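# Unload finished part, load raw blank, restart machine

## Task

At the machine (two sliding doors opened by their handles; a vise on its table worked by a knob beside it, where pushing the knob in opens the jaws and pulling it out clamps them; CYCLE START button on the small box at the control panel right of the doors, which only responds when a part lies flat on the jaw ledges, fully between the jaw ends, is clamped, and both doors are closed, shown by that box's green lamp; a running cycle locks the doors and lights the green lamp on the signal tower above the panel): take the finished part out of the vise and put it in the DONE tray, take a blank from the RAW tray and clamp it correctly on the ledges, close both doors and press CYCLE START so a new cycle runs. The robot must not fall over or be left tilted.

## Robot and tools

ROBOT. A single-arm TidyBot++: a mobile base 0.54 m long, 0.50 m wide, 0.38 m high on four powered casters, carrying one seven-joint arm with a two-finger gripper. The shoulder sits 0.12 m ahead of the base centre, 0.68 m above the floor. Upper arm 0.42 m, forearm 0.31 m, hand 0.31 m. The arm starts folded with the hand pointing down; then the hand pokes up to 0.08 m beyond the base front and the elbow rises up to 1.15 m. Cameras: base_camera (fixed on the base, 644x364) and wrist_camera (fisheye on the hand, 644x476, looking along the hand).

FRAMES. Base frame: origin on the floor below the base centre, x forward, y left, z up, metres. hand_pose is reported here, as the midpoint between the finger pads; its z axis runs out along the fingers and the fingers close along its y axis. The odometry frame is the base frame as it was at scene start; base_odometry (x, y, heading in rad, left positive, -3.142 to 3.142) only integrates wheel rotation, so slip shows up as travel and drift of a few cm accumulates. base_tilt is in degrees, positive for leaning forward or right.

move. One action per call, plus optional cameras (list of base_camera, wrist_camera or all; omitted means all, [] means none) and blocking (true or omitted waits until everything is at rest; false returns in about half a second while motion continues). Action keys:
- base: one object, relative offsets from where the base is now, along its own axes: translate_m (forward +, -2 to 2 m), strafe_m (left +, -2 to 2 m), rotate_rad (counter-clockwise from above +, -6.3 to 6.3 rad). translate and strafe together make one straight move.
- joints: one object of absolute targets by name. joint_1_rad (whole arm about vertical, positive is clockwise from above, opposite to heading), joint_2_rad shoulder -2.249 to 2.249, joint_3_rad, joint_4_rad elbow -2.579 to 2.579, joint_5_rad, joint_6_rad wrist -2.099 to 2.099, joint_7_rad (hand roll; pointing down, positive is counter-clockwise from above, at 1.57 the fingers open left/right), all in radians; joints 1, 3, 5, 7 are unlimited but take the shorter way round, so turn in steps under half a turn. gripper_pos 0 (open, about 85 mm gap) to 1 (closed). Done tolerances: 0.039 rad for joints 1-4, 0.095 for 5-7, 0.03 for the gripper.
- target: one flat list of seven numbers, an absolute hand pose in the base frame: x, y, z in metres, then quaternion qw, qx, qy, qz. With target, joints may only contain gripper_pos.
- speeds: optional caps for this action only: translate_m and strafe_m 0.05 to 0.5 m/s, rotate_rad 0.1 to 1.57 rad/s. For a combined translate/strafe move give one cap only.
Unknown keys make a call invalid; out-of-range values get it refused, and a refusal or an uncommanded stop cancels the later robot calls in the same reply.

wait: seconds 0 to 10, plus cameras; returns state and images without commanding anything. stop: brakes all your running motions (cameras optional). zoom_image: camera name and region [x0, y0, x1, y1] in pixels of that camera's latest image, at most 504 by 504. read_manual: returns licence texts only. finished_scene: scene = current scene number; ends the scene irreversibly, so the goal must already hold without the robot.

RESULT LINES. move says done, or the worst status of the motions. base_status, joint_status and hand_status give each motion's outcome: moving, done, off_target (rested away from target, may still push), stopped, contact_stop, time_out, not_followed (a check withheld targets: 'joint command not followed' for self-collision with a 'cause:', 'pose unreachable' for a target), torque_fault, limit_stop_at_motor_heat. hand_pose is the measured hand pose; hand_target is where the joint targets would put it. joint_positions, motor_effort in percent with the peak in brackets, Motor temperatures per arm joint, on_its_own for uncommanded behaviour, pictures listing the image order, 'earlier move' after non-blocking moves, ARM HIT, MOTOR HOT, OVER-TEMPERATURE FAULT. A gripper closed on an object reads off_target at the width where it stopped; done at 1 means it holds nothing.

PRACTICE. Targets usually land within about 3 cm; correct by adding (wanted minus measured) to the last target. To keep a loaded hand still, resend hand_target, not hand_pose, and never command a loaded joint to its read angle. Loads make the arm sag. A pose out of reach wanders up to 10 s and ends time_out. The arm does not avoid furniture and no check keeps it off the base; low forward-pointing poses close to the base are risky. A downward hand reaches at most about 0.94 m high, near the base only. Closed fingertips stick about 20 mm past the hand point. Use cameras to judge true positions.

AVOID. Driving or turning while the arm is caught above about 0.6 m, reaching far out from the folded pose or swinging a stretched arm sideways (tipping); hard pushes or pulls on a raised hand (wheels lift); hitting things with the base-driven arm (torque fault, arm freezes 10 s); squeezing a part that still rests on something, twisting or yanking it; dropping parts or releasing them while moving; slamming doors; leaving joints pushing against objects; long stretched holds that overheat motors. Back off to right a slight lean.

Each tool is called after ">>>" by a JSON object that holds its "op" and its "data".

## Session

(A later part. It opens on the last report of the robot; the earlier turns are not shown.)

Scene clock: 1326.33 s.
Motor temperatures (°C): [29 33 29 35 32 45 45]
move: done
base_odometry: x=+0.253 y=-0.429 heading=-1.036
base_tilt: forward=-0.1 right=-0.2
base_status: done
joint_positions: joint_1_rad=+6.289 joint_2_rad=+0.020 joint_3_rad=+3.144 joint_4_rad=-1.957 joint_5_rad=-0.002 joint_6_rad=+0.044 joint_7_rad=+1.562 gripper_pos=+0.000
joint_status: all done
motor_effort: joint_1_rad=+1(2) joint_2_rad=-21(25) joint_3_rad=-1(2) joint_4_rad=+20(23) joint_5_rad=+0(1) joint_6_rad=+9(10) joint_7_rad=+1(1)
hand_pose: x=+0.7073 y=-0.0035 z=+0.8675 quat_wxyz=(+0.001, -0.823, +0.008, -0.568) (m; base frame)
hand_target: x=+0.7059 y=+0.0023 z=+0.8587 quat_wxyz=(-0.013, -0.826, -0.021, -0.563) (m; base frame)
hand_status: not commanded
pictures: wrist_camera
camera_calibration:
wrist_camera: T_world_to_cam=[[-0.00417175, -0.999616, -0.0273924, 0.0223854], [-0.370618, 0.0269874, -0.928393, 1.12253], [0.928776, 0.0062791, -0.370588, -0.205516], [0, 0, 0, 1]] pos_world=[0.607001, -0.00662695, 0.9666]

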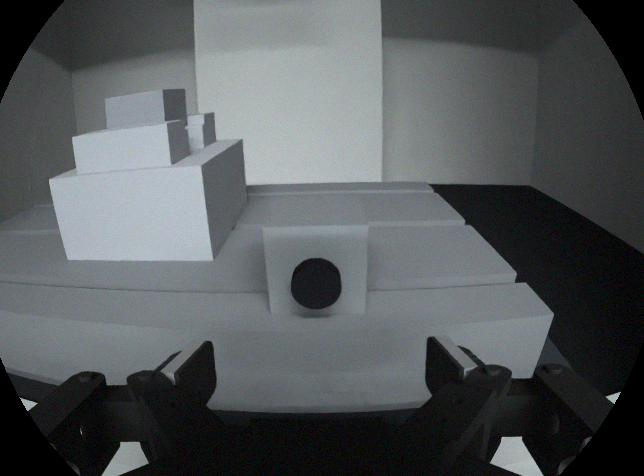

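>>> {"op": "move", "data": {"base": {"translate_m": 0.055, "strafe_m": 0.002}, "speeds": {"translate_m": 0.1}, "joints": {"gripper_pos": 0.5}, "cameras": ["wrist_camera"]}}

>>> {"op": "zoom_image", "data": {"camera": "wrist_camera", "region": [180, 280, 460, 460]}}

Scene clock: 1354.87 s.
Motor temperatures (°C): [29 33 29 35 32 45 45]
move: done
base_odometry: x=+0.283 y=-0.475 heading=-1.036
base_tilt: forward=-0.1 right=-0.3
base_status: done
joint_positions: joint_1_rad=+6.289 joint_2_rad=+0.020 joint_3_rad=+3.144 joint_4_rad=-1.957 joint_5_rad=-0.002 joint_6_rad=+0.044 joint_7_rad=+1.562 gripper_pos=+0.500
joint_status: all done
motor_effort: joint_1_rad=+0(1) joint_2_rad=-21(24) joint_3_rad=-1(1) joint_4_rad=+20(22) joint_5_rad=+0(1) joint_6_rad=+9(10) joint_7_rad=+1(1)
hand_pose: x=+0.7073 y=-0.0035 z=+0.8674 quat_wxyz=(+0.001, -0.823, +0.008, -0.568) (m; base frame)
hand_target: x=+0.7059 y=+0.0023 z=+0.8587 quat_wxyz=(-0.013, -0.826, -0.021, -0.563) (m; base frame)
hand_status: not commanded
pictures: wrist_camera
camera_calibration:
wrist_camera: T_world_to_cam=[[-0.00417578, -0.999616, -0.0273929, 0.0223863], [-0.370754, 0.0269884, -0.928339, 1.1225], [0.928722, 0.00627949, -0.370725, -0.205382], [0, 0, 0, 1]] pos_world=[0.607006, -0.00662695, 0.966529]

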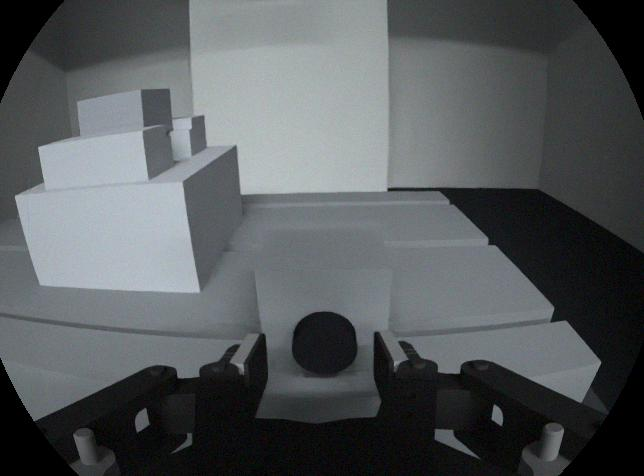

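Scaled by 1.800.

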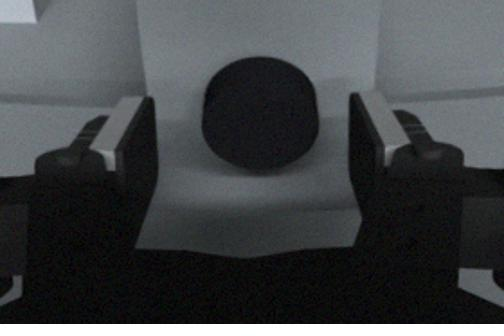

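>>> {"op": "move", "data": {"base": {"translate_m": 0.010, "strafe_m": -0.002}, "speeds": {"translate_m": 0.05}, "cameras": ["wrist_camera"]}}

>>> {"op": "zoom_image", "data": {"camera": "wrist_camera", "region": [180, 280, 460, 460]}}

Scene clock: 1358.63 s.
Motor temperatures (°C): [29 33 29 35 32 45 45]
move: done
base_odometry: x=+0.287 y=-0.485 heading=-1.036
base_tilt: forward=-0.1 right=-0.3
base_status: done
joint_positions: joint_1_rad=+6.289 joint_2_rad=+0.021 joint_3_rad=+3.144 joint_4_rad=-1.957 joint_5_rad=-0.002 joint_6_rad=+0.044 joint_7_rad=+1.562 gripper_pos=+0.500
joint_status: not commanded
motor_effort: joint_1_rad=+0(2) joint_2_rad=-21(24) joint_3_rad=-1(2) joint_4_rad=+20(22) joint_5_rad=+0(1) joint_6_rad=+9(9) joint_7_rad=+1(1)
hand_pose: x=+0.7074 y=-0.0035 z=+0.8670 quat_wxyz=(+0.001, -0.823, +0.008, -0.567) (m; base frame)
hand_target: x=+0.7059 y=+0.0023 z=+0.8587 quat_wxyz=(-0.013, -0.826, -0.021, -0.563) (m; base frame)
hand_status: not commanded
pictures: wrist_camera
camera_calibration:
wrist_camera: T_world_to_cam=[[-0.0041951, -0.999616, -0.027394, 0.0223894], [-0.371409, 0.0269922, -0.928077, 1.12239], [0.92846, 0.00628099, -0.371379, -0.204904], [0, 0, 0, 1]] pos_world=[0.607207, -0.0066281, 0.966185]

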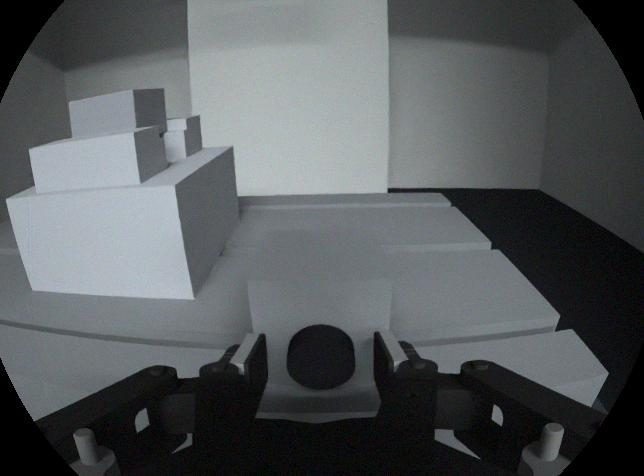

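Scaled by 1.800.

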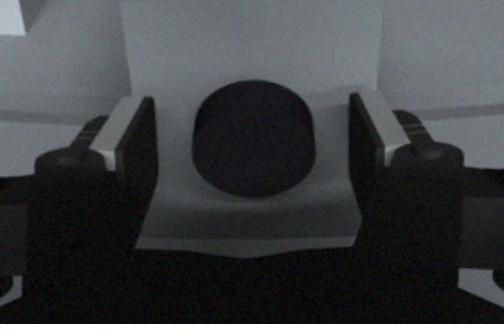

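>>> {"op": "move", "data": {"base": {"translate_m": 0.010}, "speeds": {"translate_m": 0.05}, "cameras": ["wrist_camera"]}}

>>> {"op": "zoom_image", "data": {"camera": "wrist_camera", "region": [180, 280, 460, 460]}}

Scene clock: 1362.73 s.
Motor temperatures (°C): [29 33 29 35 32 45 45]
move: done
base_odometry: x=+0.292 y=-0.494 heading=-1.036
base_tilt: forward=-0.2 right=-0.2
base_status: done
joint_positions: joint_1_rad=+6.289 joint_2_rad=+0.016 joint_3_rad=+3.144 joint_4_rad=-1.964 joint_5_rad=-0.002 joint_6_rad=+0.043 joint_7_rad=+1.562 gripper_pos=+0.500
joint_status: not commanded
motor_effort: joint_1_rad=+1(2) joint_2_rad=-21(23) joint_3_rad=-1(1) joint_4_rad=+21(26) joint_5_rad=+0(1) joint_6_rad=+10(13) joint_7_rad=+1(2)
hand_pose: x=+0.7048 y=-0.0035 z=+0.8657 quat_wxyz=(+0.001, -0.824, +0.008, -0.566) (m; base frame)
hand_target: x=+0.7059 y=+0.0023 z=+0.8587 quat_wxyz=(-0.013, -0.826, -0.021, -0.563) (m; base frame)
hand_status: not commanded
pictures: wrist_camera
camera_calibration:
wrist_camera: T_world_to_cam=[[-0.00426653, -0.999615, -0.0274173, 0.0224329], [-0.373856, 0.0270238, -0.927093, 1.12108], [0.927477, 0.00629465, -0.373828, -0.200121], [0, 0, 0, 1]] pos_world=[0.604828, -0.00661204, 0.965153]

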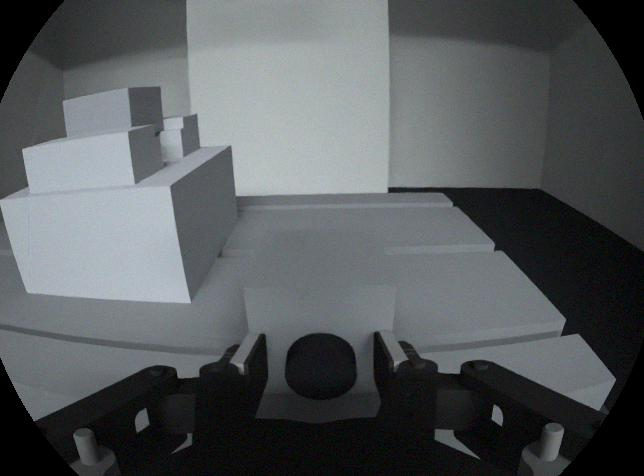

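Scaled by 1.800.

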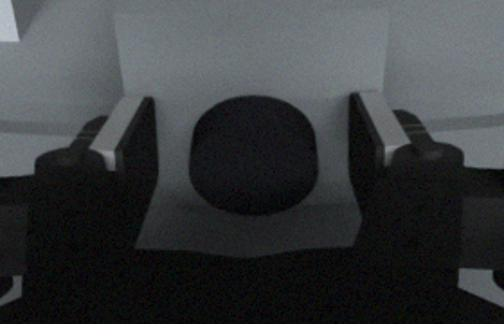

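>>> {"op": "move", "data": {"joints": {"gripper_pos": 0.95}, "cameras": ["wrist_camera"]}}

Scene clock: 1364.83 s.
Motor temperatures (°C): [29 33 29 35 32 45 45]
move: off_target
base_odometry: x=+0.292 y=-0.494 heading=-1.036
base_tilt: forward=-0.2 right=-0.2
base_status: not commanded
joint_positions: joint_1_rad=+6.289 joint_2_rad=+0.012 joint_3_rad=+3.144 joint_4_rad=-1.968 joint_5_rad=-0.002 joint_6_rad=+0.043 joint_7_rad=+1.562 gripper_pos=+0.740
joint_status: gripper_pos off_target (ended at +0.740, target +0.950)
motor_effort: joint_1_rad=-3(9) joint_2_rad=-16(21) joint_3_rad=-5(10) joint_4_rad=+22(25) joint_5_rad=+0(1) joint_6_rad=+11(12) joint_7_rad=+2(2)
hand_pose: x=+0.7030 y=-0.0032 z=+0.8660 quat_wxyz=(+0.001, -0.824, +0.008, -0.567) (m; base frame)
hand_target: x=+0.7059 y=+0.0023 z=+0.8587 quat_wxyz=(-0.013, -0.826, -0.021, -0.563) (m; base frame)
hand_status: not commanded
pictures: wrist_camera
camera_calibration:
wrist_camera: T_world_to_cam=[[-0.00375519, -0.999617, -0.0274302, 0.0223881], [-0.373461, 0.0268476, -0.927257, 1.12055], [0.927638, 0.00676209, -0.373419, -0.198859], [0, 0, 0, 1]] pos_world=[0.603033, -0.00635974, 0.96539]

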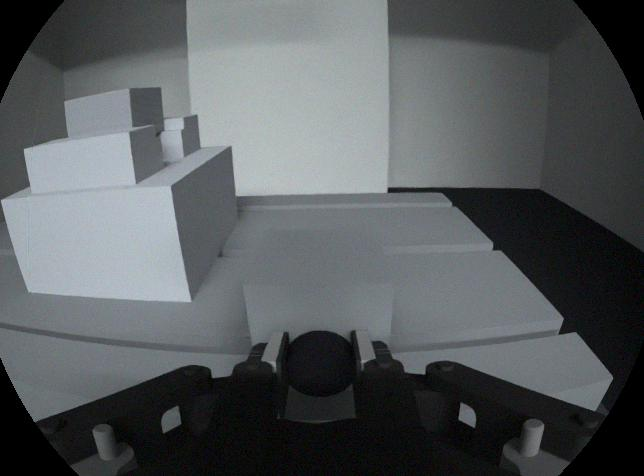

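>>> {"op": "move", "data": {"base": {"translate_m": -0.02}, "speeds": {"translate_m": 0.05}, "cameras": []}}

>>> {"op": "move", "data": {"base": {"translate_m": -0.02}, "speeds": {"translate_m": 0.05}, "cameras": ["wrist_camera"]}}

Scene clock: 1368.50 s.
Motor temperatures (°C): [29 33 29 35 32 45 45]
move: done
base_odometry: x=+0.282 y=-0.477 heading=-1.036
base_tilt: forward=-0.1 right=-0.2
base_status: done
joint_positions: joint_1_rad=+6.289 joint_2_rad=+0.047 joint_3_rad=+3.145 joint_4_rad=-1.939 joint_5_rad=-0.002 joint_6_rad=+0.057 joint_7_rad=+1.562 gripper_pos=+0.742
joint_status: not commanded
motor_effort: joint_1_rad=-1(2) joint_2_rad=-28(33) joint_3_rad=-2(4) joint_4_rad=+14(22) joint_5_rad=+1(1) joint_6_rad=+5(9) joint_7_rad=+1(2)
hand_pose: x=+0.7178 y=-0.0039 z=+0.8661 quat_wxyz=(+0.000, -0.822, +0.008, -0.570) (m; base frame)
hand_target: x=+0.7059 y=+0.0023 z=+0.8587 quat_wxyz=(-0.013, -0.826, -0.021, -0.563) (m; base frame)
hand_status: not commanded
pictures: none
No camera images: "cameras" was empty.

Scene clock: 1369.27 s.
Motor temperatures (°C): [29 33 29 35 32 45 45]
move: done
base_odometry: x=+0.272 y=-0.460 heading=-1.036
base_tilt: forward=-0.1 right=-0.2
base_status: done
joint_positions: joint_1_rad=+6.289 joint_2_rad=+0.086 joint_3_rad=+3.145 joint_4_rad=-1.908 joint_5_rad=-0.002 joint_6_rad=+0.077 joint_7_rad=+1.562 gripper_pos=+0.742
joint_status: not commanded
motor_effort: joint_1_rad=+0(2) joint_2_rad=-37(41) joint_3_rad=-3(5) joint_4_rad=+9(14) joint_5_rad=+1(1) joint_6_rad=+1(4) joint_7_rad=+1(2)
hand_pose: x=+0.7347 y=-0.0042 z=+0.8663 quat_wxyz=(+0.000, -0.818, +0.008, -0.575) (m; base frame)
hand_target: x=+0.7059 y=+0.0023 z=+0.8587 quat_wxyz=(-0.013, -0.826, -0.021, -0.563) (m; base frame)
hand_status: not commanded
pictures: wrist_camera
camera_calibration:
wrist_camera: T_world_to_cam=[[-0.00463428, -0.999623, -0.0270533, 0.0217781], [-0.354684, 0.0269378, -0.934598, 1.12529], [0.934975, 0.00526417, -0.354675, -0.24971], [0, 0, 0, 1]] pos_world=[0.632697, -0.0072285, 0.963721]

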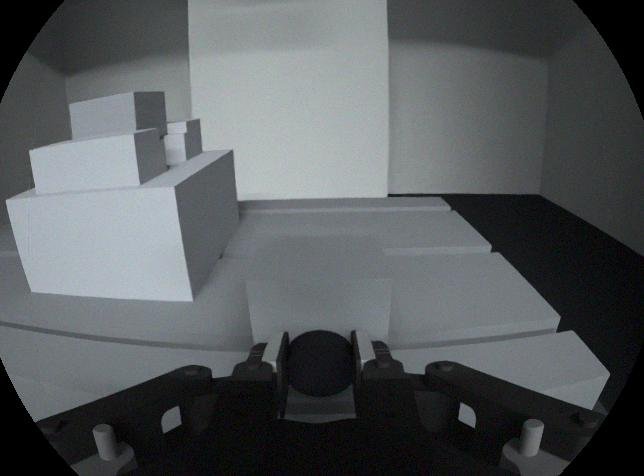

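>>> {"op": "move", "data": {"base": {"translate_m": -0.015}, "speeds": {"translate_m": 0.05}, "cameras": []}}

>>> {"op": "move", "data": {"base": {"translate_m": -0.015}, "speeds": {"translate_m": 0.05}, "cameras": ["wrist_camera"]}}

Scene clock: 1371.63 s.
Motor temperatures (°C): [29 33 29 35 32 45 45]
move: done
base_odometry: x=+0.264 y=-0.447 heading=-1.036
base_tilt: forward=-0.1 right=-0.2
base_status: done
joint_positions: joint_1_rad=+6.289 joint_2_rad=+0.108 joint_3_rad=+3.145 joint_4_rad=-1.891 joint_5_rad=-0.002 joint_6_rad=+0.090 joint_7_rad=+1.562 gripper_pos=+0.742
joint_status: not commanded
motor_effort: joint_1_rad=-2(3) joint_2_rad=-43(48) joint_3_rad=-4(5) joint_4_rad=+4(8) joint_5_rad=+0(1) joint_6_rad=-1(3) joint_7_rad=+2(2)
hand_pose: x=+0.7441 y=-0.0044 z=+0.8664 quat_wxyz=(+0.000, -0.816, +0.008, -0.578) (m; base frame)
hand_target: x=+0.7059 y=+0.0023 z=+0.8587 quat_wxyz=(-0.013, -0.826, -0.021, -0.563) (m; base frame)
hand_status: not commanded
pictures: none
No camera images: "cameras" was empty.

Scene clock: 1372.33 s.
Motor temperatures (°C): [29 33 29 35 32 45 45]
move: done
base_odometry: x=+0.257 y=-0.435 heading=-1.035
base_tilt: forward=-0.1 right=-0.3
base_status: done
joint_positions: joint_1_rad=+6.288 joint_2_rad=+0.127 joint_3_rad=+3.147 joint_4_rad=-1.875 joint_5_rad=-0.002 joint_6_rad=+0.100 joint_7_rad=+1.562 gripper_pos=+0.743
joint_status: not commanded
motor_effort: joint_1_rad=-2(3) joint_2_rad=-47(53) joint_3_rad=-3(6) joint_4_rad=+1(4) joint_5_rad=+1(1) joint_6_rad=-3(4) joint_7_rad=+2(2)
hand_pose: x=+0.7524 y=-0.0056 z=+0.8665 quat_wxyz=(+0.000, -0.814, +0.009, -0.581) (m; base frame)
hand_target: x=+0.7059 y=+0.0023 z=+0.8587 quat_wxyz=(-0.013, -0.826, -0.021, -0.563) (m; base frame)
hand_status: not commanded
pictures: wrist_camera
camera_calibration:
wrist_camera: T_world_to_cam=[[-0.00626446, -0.999629, -0.026521, 0.021275], [-0.34075, 0.0270681, -0.939764, 1.12578], [0.940133, 0.00314991, -0.340793, -0.282197], [0, 0, 0, 1]] pos_world=[0.649047, -0.00831685, 0.962364]

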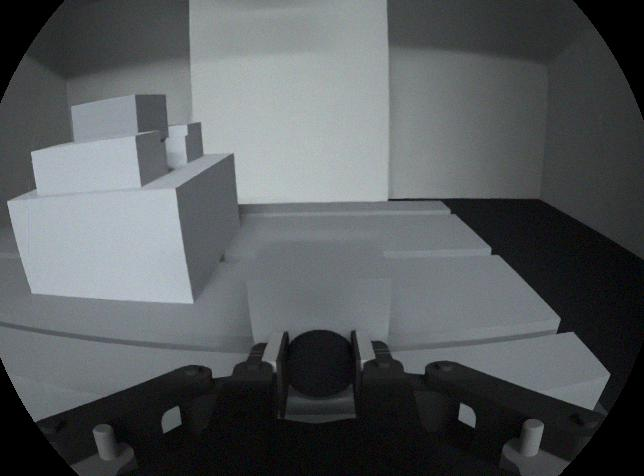

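>>> {"op": "move", "data": {"base": {"translate_m": 0.042}, "speeds": {"translate_m": 0.1}, "cameras": []}}

>>> {"op": "move", "data": {"joints": {"gripper_pos": 0.0}, "cameras": []}}

>>> {"op": "move", "data": {"base": {"translate_m": -0.10}, "cameras": ["wrist_camera"]}}

>>> {"op": "zoom_image", "data": {"camera": "wrist_camera", "region": [80, 60, 400, 320]}}

Scene clock: 1380.00 s.
Motor temperatures (°C): [29 33 29 35 32 45 45]
move: done
base_odometry: x=+0.278 y=-0.471 heading=-1.035
base_tilt: forward=-0.1 right=-0.2
base_status: done
joint_positions: joint_1_rad=+6.288 joint_2_rad=+0.029 joint_3_rad=+3.145 joint_4_rad=-1.963 joint_5_rad=-0.002 joint_6_rad=+0.069 joint_7_rad=+1.562 gripper_pos=+0.743
joint_status: not commanded
motor_effort: joint_1_rad=+2(3) joint_2_rad=-25(50) joint_3_rad=+1(3) joint_4_rad=+20(22) joint_5_rad=-1(1) joint_6_rad=+9(11) joint_7_rad=+1(2)
hand_pose: x=+0.7103 y=-0.0035 z=+0.8662 quat_wxyz=(+0.001, -0.820, +0.008, -0.572) (m; base frame)
hand_target: x=+0.7059 y=+0.0023 z=+0.8587 quat_wxyz=(-0.013, -0.826, -0.021, -0.563) (m; base frame)
hand_status: not commanded
pictures: none
No camera images: "cameras" was empty.

Scene clock: 1381.07 s.
Motor temperatures (°C): [29 33 29 35 32 45 45]
move: done
base_odometry: x=+0.278 y=-0.471 heading=-1.035
base_tilt: forward=-0.1 right=-0.2
base_status: not commanded
joint_positions: joint_1_rad=+6.288 joint_2_rad=+0.026 joint_3_rad=+3.145 joint_4_rad=-1.963 joint_5_rad=-0.002 joint_6_rad=+0.069 joint_7_rad=+1.562 gripper_pos=+0.000
joint_status: all done
motor_effort: joint_1_rad=+1(3) joint_2_rad=-21(28) joint_3_rad=-1(1) joint_4_rad=+21(22) joint_5_rad=+0(2) joint_6_rad=+9(10) joint_7_rad=+1(2)
hand_pose: x=+0.7098 y=-0.0035 z=+0.8681 quat_wxyz=(+0.001, -0.819, +0.008, -0.573) (m; base frame)
hand_target: x=+0.7059 y=+0.0023 z=+0.8587 quat_wxyz=(-0.013, -0.826, -0.021, -0.563) (m; base frame)
hand_status: not commanded
pictures: none
No camera images: "cameras" was empty.

Scene clock: 1382.27 s.
Motor temperatures (°C): [29 33 29 35 32 45 45]
move: done
base_odometry: x=+0.227 y=-0.385 heading=-1.035
base_tilt: forward=-0.1 right=-0.3
base_status: done
joint_positions: joint_1_rad=+6.288 joint_2_rad=+0.022 joint_3_rad=+3.145 joint_4_rad=-1.963 joint_5_rad=-0.002 joint_6_rad=+0.069 joint_7_rad=+1.562 gripper_pos=+0.000
joint_status: not commanded
motor_effort: joint_1_rad=+0(2) joint_2_rad=-21(24) joint_3_rad=-1(2) joint_4_rad=+21(22) joint_5_rad=+1(1) joint_6_rad=+9(10) joint_7_rad=+1(2)
hand_pose: x=+0.7089 y=-0.0035 z=+0.8707 quat_wxyz=(+0.001, -0.818, +0.008, -0.575) (m; base frame)
hand_target: x=+0.7059 y=+0.0023 z=+0.8587 quat_wxyz=(-0.013, -0.826, -0.021, -0.563) (m; base frame)
hand_status: not commanded
pictures: wrist_camera
camera_calibration:
wrist_camera: T_world_to_cam=[[-0.00369106, -0.999621, -0.0272701, 0.022028], [-0.353707, 0.0268124, -0.934972, 1.1199], [0.935349, 0.00619458, -0.353672, -0.225191], [0, 0, 0, 1]] pos_world=[0.606832, -0.00661274, 0.968036]

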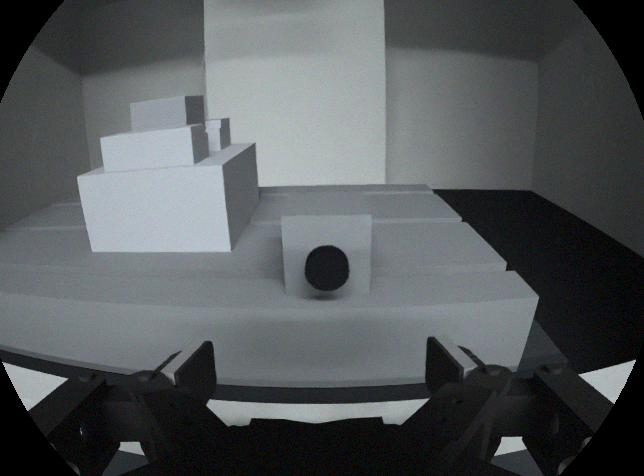

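Scaled by 1.575.

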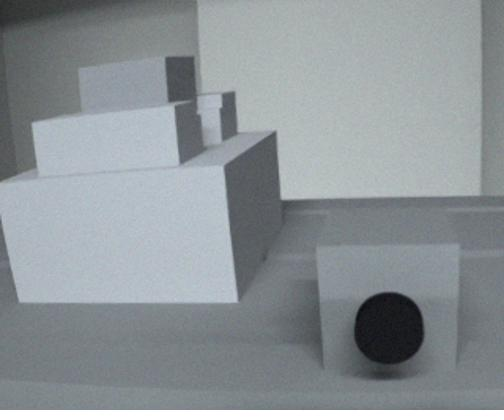

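>>> {"op": "zoom_image", "data": {"camera": "wrist_camera", "region": [120, 85, 240, 175]}}

Scaled by 4.200.

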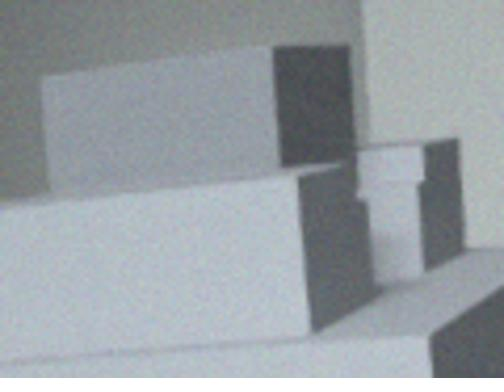

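>>> {"op": "move", "data": {"base": {"translate_m": -0.44}, "cameras": []}}

>>> {"op": "move", "data": {"base": {"strafe_m": 0.615}, "joints": {"joint_2_rad": 0.171, "joint_3_rad": 3.14, "joint_4_rad": -1.069, "joint_5_rad": 0.0, "joint_6_rad": -0.394, "joint_7_rad": 1.62, "gripper_pos": 1.0}, "cameras": ["wrist_camera", "base_camera"]}}

Scene clock: 1395.23 s.
Motor temperatures (°C): [29 33 29 35 32 45 45]
move: done
base_odometry: x=+0.002 y=-0.006 heading=-1.035
base_tilt: forward=-0.1 right=-0.3
base_status: done
joint_positions: joint_1_rad=+6.288 joint_2_rad=+0.018 joint_3_rad=+3.145 joint_4_rad=-1.963 joint_5_rad=-0.002 joint_6_rad=+0.069 joint_7_rad=+1.562 gripper_pos=+0.000
joint_status: not commanded
motor_effort: joint_1_rad=+1(2) joint_2_rad=-21(24) joint_3_rad=-1(2) joint_4_rad=+21(22) joint_5_rad=+0(2) joint_6_rad=+9(10) joint_7_rad=+1(2)
hand_pose: x=+0.7081 y=-0.0035 z=+0.8731 quat_wxyz=(+0.001, -0.817, +0.008, -0.577) (m; base frame)
hand_target: x=+0.7059 y=+0.0023 z=+0.8587 quat_wxyz=(-0.013, -0.826, -0.021, -0.563) (m; base frame)
hand_status: not commanded
pictures: none
No camera images: "cameras" was empty.

Scene clock: 1397.67 s.
Motor temperatures (°C): [29 33 29 35 32 45 45]
move: done
base_odometry: x=+0.531 y=+0.308 heading=-1.034
base_tilt: forward=-0.1 right=-0.3
base_status: done
joint_positions: joint_1_rad=+6.282 joint_2_rad=+0.139 joint_3_rad=+3.141 joint_4_rad=-1.083 joint_5_rad=-0.002 joint_6_rad=-0.342 joint_7_rad=+1.562 gripper_pos=+0.999
joint_status: all done
motor_effort: joint_1_rad=+1(3) joint_2_rad=-26(27) joint_3_rad=-1(3) joint_4_rad=+21(24) joint_5_rad=+0(2) joint_6_rad=+10(11) joint_7_rad=+1(2)
hand_pose: x=+0.7841 y=+0.0024 z=+1.2078 quat_wxyz=(+0.005, -0.705, +0.003, -0.709) (m; base frame)
hand_target: x=+0.7986 y=+0.0023 z=+1.1789 quat_wxyz=(-0.016, -0.729, -0.018, -0.684) (m; base frame)
hand_status: not commanded
pictures: base_camera, wrist_camera
camera_calibration:
wrist_camera: T_world_to_cam=[[0.0157717, -0.999585, -0.0241044, 0.0183167], [-0.0103839, 0.0239423, -0.999659, 1.27039], [0.999822, 0.0160166, -0.010002, -0.642065], [0, 0, 0, 1]] pos_world=[0.654853, -0.00182323, 1.26398]

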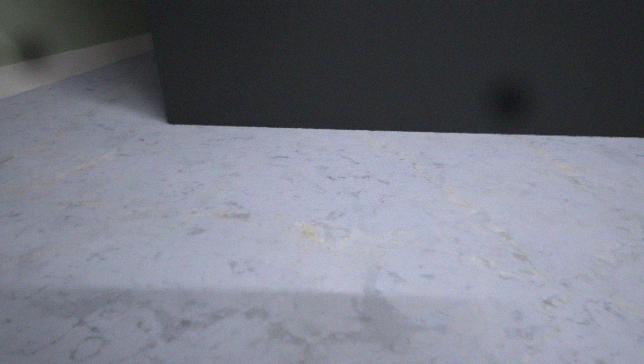

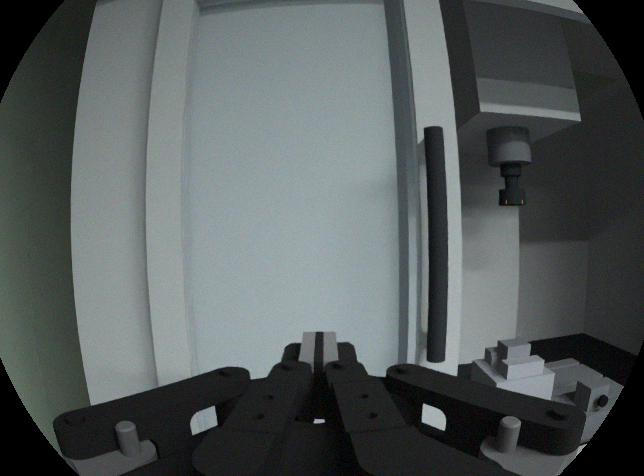

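>>> {"op": "move", "data": {"base": {"translate_m": 0.312}, "speeds": {"translate_m": 0.3}, "cameras": ["wrist_camera"]}}

Scene clock: 1404.90 s.
Motor temperatures (°C): [29 33 29 35 32 45 45]
move: done
base_odometry: x=+0.691 y=+0.040 heading=-1.034
base_tilt: forward=-0.1 right=-0.2
base_status: done
joint_positions: joint_1_rad=+6.282 joint_2_rad=+0.157 joint_3_rad=+3.141 joint_4_rad=-1.082 joint_5_rad=-0.002 joint_6_rad=-0.346 joint_7_rad=+1.562 gripper_pos=+0.999
joint_status: not commanded
motor_effort: joint_1_rad=-1(1) joint_2_rad=-27(30) joint_3_rad=-1(1) joint_4_rad=+21(22) joint_5_rad=+0(1) joint_6_rad=+9(10) joint_7_rad=+1(2)
hand_pose: x=+0.7935 y=+0.0024 z=+1.1954 quat_wxyz=(+0.004, -0.712, +0.003, -0.702) (m; base frame)
hand_target: x=+0.7986 y=+0.0023 z=+1.1789 quat_wxyz=(-0.016, -0.729, -0.018, -0.684) (m; base frame)
hand_status: not commanded
pictures: wrist_camera
camera_calibration:
wrist_camera: T_world_to_cam=[[0.015287, -0.999585, -0.0244006, 0.0186205], [-0.0306667, 0.0239233, -0.999243, 1.27376], [0.999413, 0.0160237, -0.0302882, -0.62692], [0, 0, 0, 1]] pos_world=[0.665329, -0.00181402, 1.25426]

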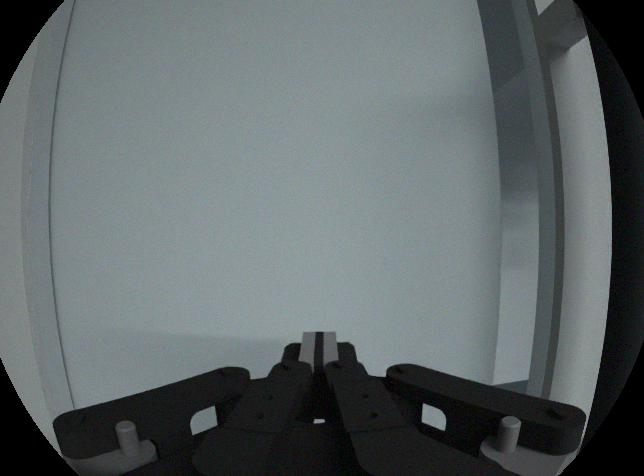

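>>> {"op": "move", "data": {"base": {"strafe_m": -0.355}, "speeds": {"strafe_m": 0.15}, "cameras": ["wrist_camera"]}}

Scene clock: 1413.03 s.
Motor temperatures (°C): [29 33 29 35 32 45 45]
move: done
base_odometry: x=+0.386 y=-0.142 heading=-1.034
base_tilt: forward=-0.2 right=-0.2
base_status: done
joint_positions: joint_1_rad=+6.186 joint_2_rad=+0.149 joint_3_rad=+3.058 joint_4_rad=-1.080 joint_5_rad=-0.002 joint_6_rad=-0.366 joint_7_rad=+1.562 gripper_pos=+0.999
joint_status: not commanded
motor_effort: joint_1_rad=+16(27) joint_2_rad=-21(31) joint_3_rad=+13(22) joint_4_rad=+21(24) joint_5_rad=+4(7) joint_6_rad=+10(13) joint_7_rad=+1(2)
hand_pose: x=+0.7776 y=+0.1149 z=+1.1962 quat_wxyz=(+0.071, -0.713, -0.056, -0.695) (m; base frame)
hand_target: x=+0.7986 y=+0.0023 z=+1.1789 quat_wxyz=(-0.016, -0.729, -0.018, -0.684) (m; base frame)
hand_status: not commanded
pictures: wrist_camera
camera_calibration:
wrist_camera: T_world_to_cam=[[0.192245, -0.980653, -0.0369076, 0.00648686], [-0.0462445, 0.0285145, -0.998523, 1.28211], [0.980257, 0.193668, -0.0398681, -0.606899], [0, 0, 0, 1]] pos_world=[0.65296, 0.0873396, 1.25626]

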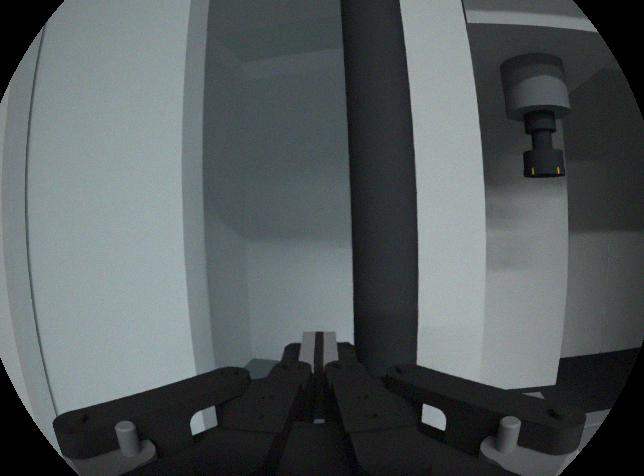

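>>> {"op": "move", "data": {"base": {"strafe_m": -0.22}, "speeds": {"strafe_m": 0.15}, "cameras": []}}

>>> {"op": "move", "data": {"base": {"strafe_m": -0.03}, "speeds": {"strafe_m": 0.1}, "cameras": ["wrist_camera"]}}

Scene clock: 1418.47 s.
Motor temperatures (°C): [29 33 29 35 32 45 45]
move: done
base_odometry: x=+0.197 y=-0.254 heading=-1.034
base_tilt: forward=-0.2 right=-0.3
base_status: done
joint_positions: joint_1_rad=+6.182 joint_2_rad=+0.147 joint_3_rad=+3.055 joint_4_rad=-1.073 joint_5_rad=-0.002 joint_6_rad=-0.382 joint_7_rad=+1.562 gripper_pos=+0.999
joint_status: not commanded
motor_effort: joint_1_rad=+17(29) joint_2_rad=-20(29) joint_3_rad=+13(23) joint_4_rad=+20(26) joint_5_rad=+5(8) joint_6_rad=+10(15) joint_7_rad=+1(2)
hand_pose: x=+0.7750 y=+0.1192 z=+1.1968 quat_wxyz=(+0.074, -0.715, -0.059, -0.692) (m; base frame)
hand_target: x=+0.7986 y=+0.0023 z=+1.1789 quat_wxyz=(-0.016, -0.729, -0.018, -0.684) (m; base frame)
hand_status: not commanded
pictures: none
No camera images: "cameras" was empty.

Scene clock: 1419.40 s.
Motor temperatures (°C): [29 33 29 35 32 45 45]
move: done
base_odometry: x=+0.171 y=-0.269 heading=-1.034
base_tilt: forward=-0.1 right=-0.3
base_status: done
joint_positions: joint_1_rad=+6.171 joint_2_rad=+0.149 joint_3_rad=+3.047 joint_4_rad=-1.068 joint_5_rad=-0.002 joint_6_rad=-0.387 joint_7_rad=+1.562 gripper_pos=+0.999
joint_status: not commanded
motor_effort: joint_1_rad=+20(26) joint_2_rad=-21(28) joint_3_rad=+16(21) joint_4_rad=+22(24) joint_5_rad=+6(7) joint_6_rad=+11(12) joint_7_rad=+1(2)
hand_pose: x=+0.7733 y=+0.1308 z=+1.1965 quat_wxyz=(+0.080, -0.716, -0.065, -0.690) (m; base frame)
hand_target: x=+0.7986 y=+0.0023 z=+1.1789 quat_wxyz=(-0.016, -0.729, -0.018, -0.684) (m; base frame)
hand_status: not commanded
pictures: wrist_camera
camera_calibration:
wrist_camera: T_world_to_cam=[[0.217371, -0.975319, -0.0387672, 0.00501217], [-0.0570624, 0.0269514, -0.998007, 1.2897], [0.97442, 0.219149, -0.0497956, -0.592713], [0, 0, 0, 1]] pos_world=[0.650055, 0.100022, 1.25781]

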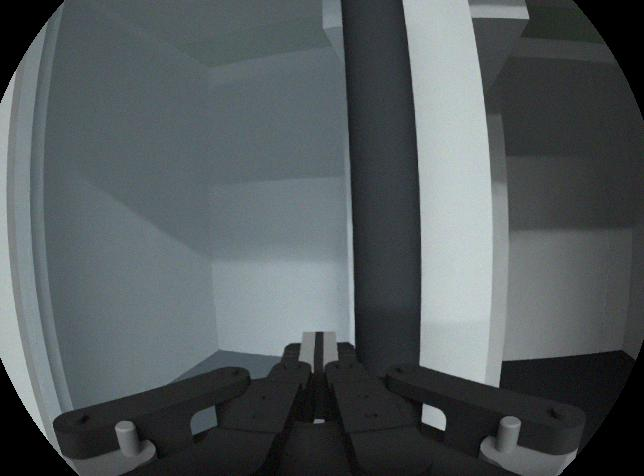

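>>> {"op": "move", "data": {"base": {"strafe_m": -0.03}, "speeds": {"strafe_m": 0.1}, "cameras": ["wrist_camera"]}}

Scene clock: 1421.97 s.
Motor temperatures (°C): [29 33 29 35 32 45 45]
move: done
base_odometry: x=+0.146 y=-0.285 heading=-1.033
base_tilt: forward=-0.1 right=-0.3
base_status: done
joint_positions: joint_1_rad=+6.149 joint_2_rad=+0.154 joint_3_rad=+3.031 joint_4_rad=-1.065 joint_5_rad=-0.002 joint_6_rad=-0.387 joint_7_rad=+1.562 gripper_pos=+0.999
joint_status: not commanded
motor_effort: joint_1_rad=+25(29) joint_2_rad=-26(28) joint_3_rad=+21(24) joint_4_rad=+21(21) joint_5_rad=+6(8) joint_6_rad=+9(11) joint_7_rad=+1(1)
hand_pose: x=+0.7700 y=+0.1544 z=+1.1957 quat_wxyz=(+0.094, -0.715, -0.078, -0.688) (m; base frame)
hand_target: x=+0.7986 y=+0.0023 z=+1.1789 quat_wxyz=(-0.016, -0.729, -0.018, -0.684) (m; base frame)
hand_status: not commanded
pictures: wrist_camera
camera_calibration:
wrist_camera: T_world_to_cam=[[0.253923, -0.96633, -0.0415767, 0.00257255], [-0.0595344, 0.0272891, -0.997853, 1.28971], [0.96539, 0.255853, -0.0506005, -0.592437], [0, 0, 0, 1]] pos_world=[0.648061, 0.118868, 1.25707]

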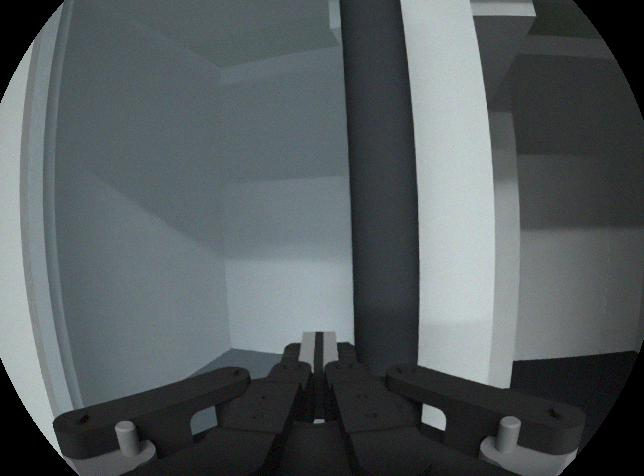

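>>> {"op": "move", "data": {"base": {"strafe_m": -0.02}, "speeds": {"strafe_m": 0.1}, "cameras": []}}

Scene clock: 1424.77 s.
Motor temperatures (°C): [29 33 30 35 32 45 45]
move: done
base_odometry: x=+0.129 y=-0.295 heading=-1.032
base_tilt: forward=-0.1 right=-0.3
base_status: done
joint_positions: joint_1_rad=+6.135 joint_2_rad=+0.155 joint_3_rad=+3.021 joint_4_rad=-1.065 joint_5_rad=-0.002 joint_6_rad=-0.387 joint_7_rad=+1.562 gripper_pos=+0.999
joint_status: not commanded
motor_effort: joint_1_rad=+28(30) joint_2_rad=-27(29) joint_3_rad=+23(25) joint_4_rad=+22(22) joint_5_rad=+7(8) joint_6_rad=+9(10) joint_7_rad=+1(1)
hand_pose: x=+0.7667 y=+0.1694 z=+1.1949 quat_wxyz=(+0.103, -0.714, -0.086, -0.687) (m; base frame)
hand_target: x=+0.7986 y=+0.0023 z=+1.1789 quat_wxyz=(-0.016, -0.729, -0.018, -0.684) (m; base frame)
hand_status: not commanded
pictures: none
No camera images: "cameras" was empty.

>>> {"op": "move", "data": {"base": {"strafe_m": 0.14}, "speeds": {"strafe_m": 0.2}, "cameras": []}}

>>> {"op": "move", "data": {"base": {"translate_m": -0.17, "rotate_rad": -0.005}, "speeds": {"translate_m": 0.3}, "cameras": ["wrist_camera"]}}

Scene clock: 1433.27 s.
Motor temperatures (°C): [29 33 30 35 32 45 45]
move: done
base_odometry: x=+0.249 y=-0.223 heading=-1.033
base_tilt: forward=-0.2 right=-0.3
base_status: done
joint_positions: joint_1_rad=+6.267 joint_2_rad=+0.149 joint_3_rad=+3.126 joint_4_rad=-1.067 joint_5_rad=-0.002 joint_6_rad=-0.391 joint_7_rad=+1.562 gripper_pos=+0.999
joint_status: not commanded
motor_effort: joint_1_rad=+2(27) joint_2_rad=-26(28) joint_3_rad=+0(22) joint_4_rad=+21(24) joint_5_rad=+0(7) joint_6_rad=+10(13) joint_7_rad=+1(2)
hand_pose: x=+0.7867 y=+0.0213 z=+1.1960 quat_wxyz=(+0.016, -0.720, -0.007, -0.694) (m; base frame)
hand_target: x=+0.7986 y=+0.0023 z=+1.1789 quat_wxyz=(-0.016, -0.729, -0.018, -0.684) (m; base frame)
hand_status: not commanded
pictures: none
No camera images: "cameras" was empty.

Scene clock: 1434.73 s.
Motor temperatures (°C): [29 33 30 36 32 45 45]
move: done
base_odometry: x=+0.162 y=-0.077 heading=-1.038
base_tilt: forward=-0.1 right=-0.2
base_status: done
joint_positions: joint_1_rad=+6.273 joint_2_rad=+0.153 joint_3_rad=+3.130 joint_4_rad=-1.067 joint_5_rad=-0.002 joint_6_rad=-0.391 joint_7_rad=+1.562 gripper_pos=+0.999
joint_status: not commanded
motor_effort: joint_1_rad=+0(7) joint_2_rad=-26(30) joint_3_rad=-1(5) joint_4_rad=+21(22) joint_5_rad=+0(2) joint_6_rad=+10(10) joint_7_rad=+1(2)
hand_pose: x=+0.7891 y=+0.0151 z=+1.1931 quat_wxyz=(+0.012, -0.721, -0.004, -0.693) (m; base frame)
hand_target: x=+0.7986 y=+0.0023 z=+1.1789 quat_wxyz=(-0.016, -0.729, -0.018, -0.684) (m; base frame)
hand_status: not commanded
pictures: wrist_camera
camera_calibration:
wrist_camera: T_world_to_cam=[[0.0349038, -0.99904, -0.0264707, 0.018321], [-0.0577556, 0.0244262, -0.998032, 1.29095], [0.99772, 0.0363639, -0.0568476, -0.590121], [0, 0, 0, 1]] pos_world=[0.662696, 0.0082297, 1.25534]

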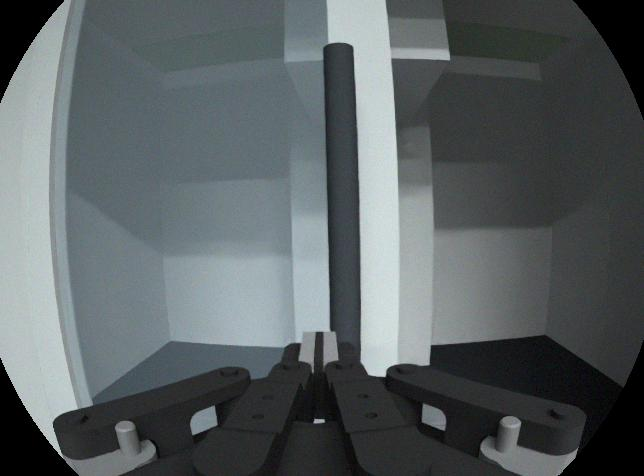

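>>> {"op": "move", "data": {"base": {"strafe_m": -0.56}, "cameras": ["wrist_camera"]}}

Scene clock: 1439.90 s.
Motor temperatures (°C): [29 33 30 36 32 45 45]
move: done
base_odometry: x=-0.320 y=-0.361 heading=-1.039
base_tilt: forward=-0.1 right=-0.2
base_status: done
joint_positions: joint_1_rad=+6.283 joint_2_rad=+0.153 joint_3_rad=+3.137 joint_4_rad=-1.067 joint_5_rad=-0.002 joint_6_rad=-0.391 joint_7_rad=+1.562 gripper_pos=+0.999
joint_status: not commanded
motor_effort: joint_1_rad=+1(3) joint_2_rad=-27(28) joint_3_rad=-1(3) joint_4_rad=+21(22) joint_5_rad=+1(1) joint_6_rad=+10(10) joint_7_rad=+1(2)
hand_pose: x=+0.7893 y=+0.0045 z=+1.1931 quat_wxyz=(+0.006, -0.721, +0.002, -0.693) (m; base frame)
hand_target: x=+0.7986 y=+0.0023 z=+1.1789 quat_wxyz=(-0.016, -0.729, -0.018, -0.684) (m; base frame)
hand_status: not commanded
pictures: wrist_camera
camera_calibration:
wrist_camera: T_world_to_cam=[[0.0183561, -0.999506, -0.0255034, 0.0196288], [-0.0573462, 0.0244132, -0.998056, 1.29091], [0.998186, 0.019783, -0.0568698, -0.590236], [0, 0, 0, 1]] pos_world=[0.662833, -0.000219494, 1.25533]

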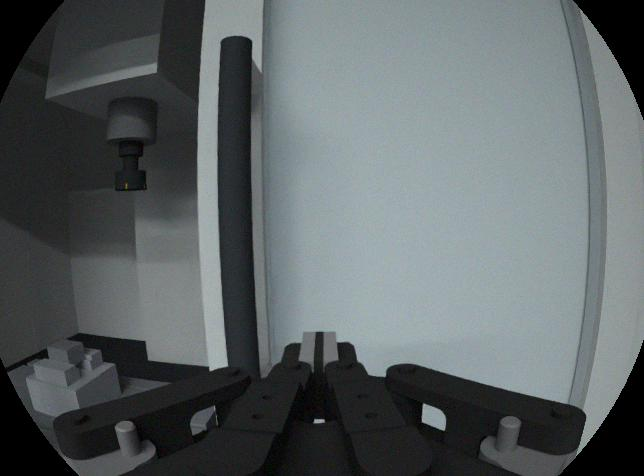

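>>> {"op": "move", "data": {"base": {"translate_m": 0.17, "strafe_m": -0.005}, "speeds": {"translate_m": 0.3}, "cameras": []}}

>>> {"op": "move", "data": {"base": {"strafe_m": 0.355}, "speeds": {"strafe_m": 0.15}, "cameras": ["wrist_camera"]}}

Scene clock: 1444.60 s.
Motor temperatures (°C): [29 33 30 36 32 45 45]
move: done
base_odometry: x=-0.239 y=-0.510 heading=-1.039
base_tilt: forward=-0.1 right=-0.3
base_status: done
joint_positions: joint_1_rad=+6.283 joint_2_rad=+0.166 joint_3_rad=+3.137 joint_4_rad=-1.067 joint_5_rad=-0.002 joint_6_rad=-0.391 joint_7_rad=+1.562 gripper_pos=+0.999
joint_status: not commanded
motor_effort: joint_1_rad=+0(1) joint_2_rad=-27(31) joint_3_rad=-1(1) joint_4_rad=+21(22) joint_5_rad=+0(1) joint_6_rad=+10(10) joint_7_rad=+1(2)
hand_pose: x=+0.7956 y=+0.0045 z=+1.1847 quat_wxyz=(+0.006, -0.726, +0.002, -0.688) (m; base frame)
hand_target: x=+0.7986 y=+0.0023 z=+1.1789 quat_wxyz=(-0.016, -0.729, -0.018, -0.684) (m; base frame)
hand_status: not commanded
pictures: none
No camera images: "cameras" was empty.

Scene clock: 1447.70 s.
Motor temperatures (°C): [29 33 30 36 32 45 45]
move: done
base_odometry: x=+0.067 y=-0.330 heading=-1.039
base_tilt: forward=-0.2 right=-0.2
base_status: done
joint_positions: joint_1_rad=+6.378 joint_2_rad=+0.147 joint_3_rad=+3.217 joint_4_rad=-1.071 joint_5_rad=-0.002 joint_6_rad=-0.395 joint_7_rad=+1.562 gripper_pos=+0.999
joint_status: not commanded
motor_effort: joint_1_rad=-14(26) joint_2_rad=-18(28) joint_3_rad=-14(23) joint_4_rad=+25(25) joint_5_rad=-4(7) joint_6_rad=+15(15) joint_7_rad=+1(2)
hand_pose: x=+0.7790 y=-0.1054 z=+1.1939 quat_wxyz=(-0.059, -0.719, +0.061, -0.690) (m; base frame)
hand_target: x=+0.7986 y=+0.0023 z=+1.1789 quat_wxyz=(-0.016, -0.729, -0.018, -0.684) (m; base frame)
hand_status: not commanded
pictures: wrist_camera
camera_calibration:
wrist_camera: T_world_to_cam=[[-0.155227, -0.987784, -0.0136711, 0.0323108], [-0.0548972, 0.0224427, -0.99824, 1.29188], [0.986352, -0.154203, -0.0577103, -0.585834], [0, 0, 0, 1]] pos_world=[0.653774, -0.0874147, 1.25624]

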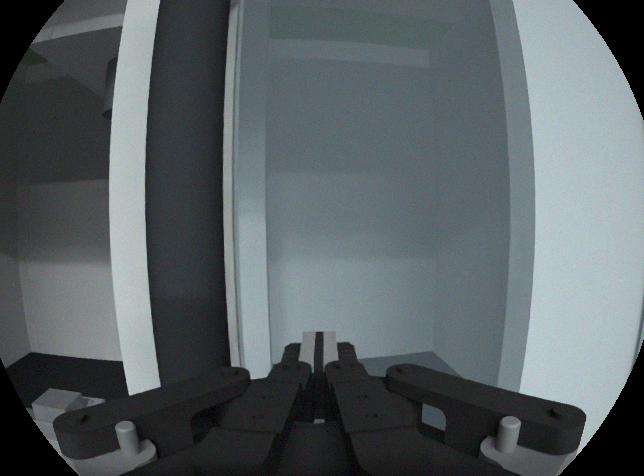

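>>> {"op": "move", "data": {"base": {"strafe_m": 0.18}, "speeds": {"strafe_m": 0.15}, "cameras": []}}

>>> {"op": "move", "data": {"base": {"strafe_m": 0.03}, "speeds": {"strafe_m": 0.1}, "cameras": ["wrist_camera"]}}

Scene clock: 1452.63 s.
Motor temperatures (°C): [29 33 30 36 32 45 45]
move: done
base_odometry: x=+0.223 y=-0.239 heading=-1.038
base_tilt: forward=-0.2 right=-0.3
base_status: done
joint_positions: joint_1_rad=+6.371 joint_2_rad=+0.144 joint_3_rad=+3.214 joint_4_rad=-1.065 joint_5_rad=-0.001 joint_6_rad=-0.394 joint_7_rad=+1.562 gripper_pos=+0.999
joint_status: not commanded
motor_effort: joint_1_rad=-14(29) joint_2_rad=-21(27) joint_3_rad=-13(27) joint_4_rad=+21(25) joint_5_rad=-4(9) joint_6_rad=+10(15) joint_7_rad=+2(2)
hand_pose: x=+0.7777 y=-0.0990 z=+1.1997 quat_wxyz=(-0.055, -0.716, +0.057, -0.694) (m; base frame)
hand_target: x=+0.7986 y=+0.0023 z=+1.1789 quat_wxyz=(-0.016, -0.729, -0.018, -0.684) (m; base frame)
hand_status: not commanded
pictures: none
No camera images: "cameras" was empty.

Scene clock: 1453.47 s.
Motor temperatures (°C): [29 33 30 36 32 45 45]
move: done
base_odometry: x=+0.248 y=-0.224 heading=-1.038
base_tilt: forward=-0.1 right=-0.2
base_status: done
joint_positions: joint_1_rad=+6.390 joint_2_rad=+0.146 joint_3_rad=+3.228 joint_4_rad=-1.064 joint_5_rad=-0.001 joint_6_rad=-0.394 joint_7_rad=+1.562 gripper_pos=+0.999
joint_status: not commanded
motor_effort: joint_1_rad=-19(23) joint_2_rad=-24(27) joint_3_rad=-17(22) joint_4_rad=+22(23) joint_5_rad=-4(6) joint_6_rad=+11(12) joint_7_rad=+2(2)
hand_pose: x=+0.7756 y=-0.1197 z=+1.1987 quat_wxyz=(-0.068, -0.715, +0.068, -0.692) (m; base frame)
hand_target: x=+0.7986 y=+0.0023 z=+1.1789 quat_wxyz=(-0.016, -0.729, -0.018, -0.684) (m; base frame)
hand_status: not commanded
pictures: wrist_camera
camera_calibration:
wrist_camera: T_world_to_cam=[[-0.178038, -0.983958, -0.0113377, 0.0330941], [-0.0466915, 0.0199561, -0.99871, 1.29073], [0.982915, -0.177279, -0.0494954, -0.594303], [0, 0, 0, 1]] pos_world=[0.650308, -0.0985524, 1.26003]

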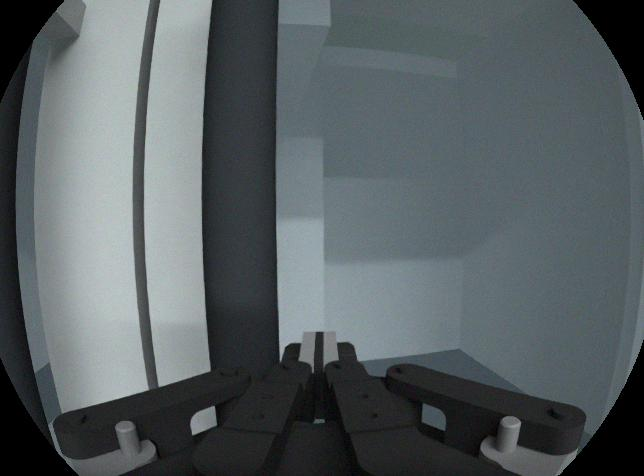

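>>> {"op": "move", "data": {"base": {"strafe_m": 0.03}, "speeds": {"strafe_m": 0.1}, "cameras": ["wrist_camera"]}}

Scene clock: 1456.67 s.
Motor temperatures (°C): [29 33 30 36 32 45 45]
move: done
base_odometry: x=+0.274 y=-0.209 heading=-1.039
base_tilt: forward=-0.2 right=-0.2
base_status: done
joint_positions: joint_1_rad=+6.411 joint_2_rad=+0.149 joint_3_rad=+3.245 joint_4_rad=-1.063 joint_5_rad=-0.001 joint_6_rad=-0.394 joint_7_rad=+1.562 gripper_pos=+0.999
joint_status: not commanded
motor_effort: joint_1_rad=-23(27) joint_2_rad=-26(28) joint_3_rad=-22(25) joint_4_rad=+21(22) joint_5_rad=-6(7) joint_6_rad=+9(11) joint_7_rad=+2(2)
hand_pose: x=+0.7722 y=-0.1432 z=+1.1978 quat_wxyz=(-0.082, -0.714, +0.081, -0.690) (m; base frame)
hand_target: x=+0.7986 y=+0.0023 z=+1.1789 quat_wxyz=(-0.016, -0.729, -0.018, -0.684) (m; base frame)
hand_status: not commanded
pictures: wrist_camera
camera_calibration:
wrist_camera: T_world_to_cam=[[-0.214931, -0.976592, -0.00859323, 0.0355943], [-0.0475471, 0.0192519, -0.998683, 1.29065], [0.975471, -0.214239, -0.0505719, -0.593475], [0, 0, 0, 1]] pos_world=[0.647935, -0.117232, 1.25925]

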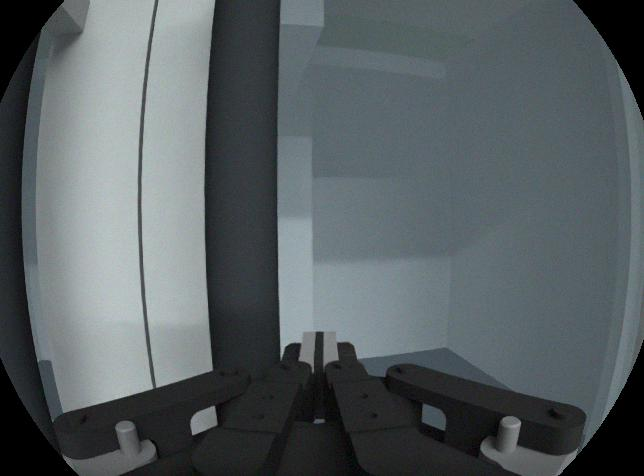

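>>> {"op": "move", "data": {"base": {"strafe_m": 0.03}, "speeds": {"strafe_m": 0.1}, "cameras": ["wrist_camera"]}}

>>> {"op": "zoom_image", "data": {"camera": "wrist_camera", "region": [30, 60, 310, 340]}}

Scene clock: 1459.60 s.
Motor temperatures (°C): [29 33 30 36 32 45 45]
move: done
base_odometry: x=+0.299 y=-0.194 heading=-1.039
base_tilt: forward=-0.1 right=-0.2
base_status: done
joint_positions: joint_1_rad=+6.433 joint_2_rad=+0.151 joint_3_rad=+3.262 joint_4_rad=-1.063 joint_5_rad=-0.001 joint_6_rad=-0.394 joint_7_rad=+1.562 gripper_pos=+0.999
joint_status: not commanded
motor_effort: joint_1_rad=-28(30) joint_2_rad=-27(29) joint_3_rad=-25(28) joint_4_rad=+22(22) joint_5_rad=-8(9) joint_6_rad=+10(10) joint_7_rad=+1(2)
hand_pose: x=+0.7674 y=-0.1674 z=+1.1968 quat_wxyz=(-0.096, -0.713, +0.094, -0.688) (m; base frame)
hand_target: x=+0.7986 y=+0.0023 z=+1.1789 quat_wxyz=(-0.016, -0.729, -0.018, -0.684) (m; base frame)
hand_status: not commanded
pictures: wrist_camera
camera_calibration:
wrist_camera: T_world_to_cam=[[-0.252925, -0.967468, -0.00584716, 0.0382628], [-0.0488196, 0.0187984, -0.998631, 1.29075], [0.966253, -0.252293, -0.051986, -0.591617], [0, 0, 0, 1]] pos_world=[0.644343, -0.136507, 1.25845]

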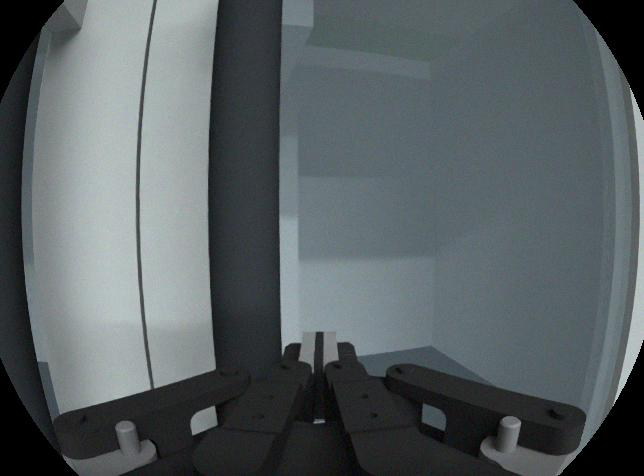

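Scaled by 1.800.

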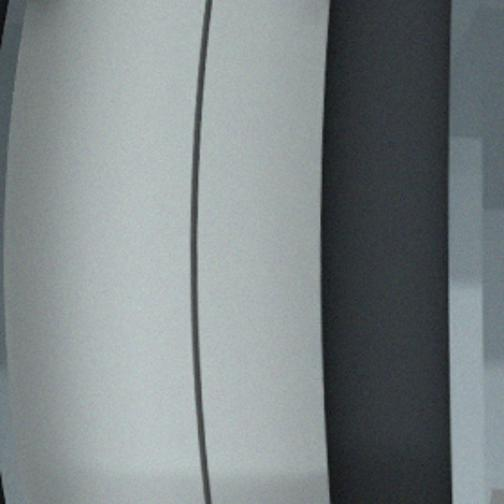

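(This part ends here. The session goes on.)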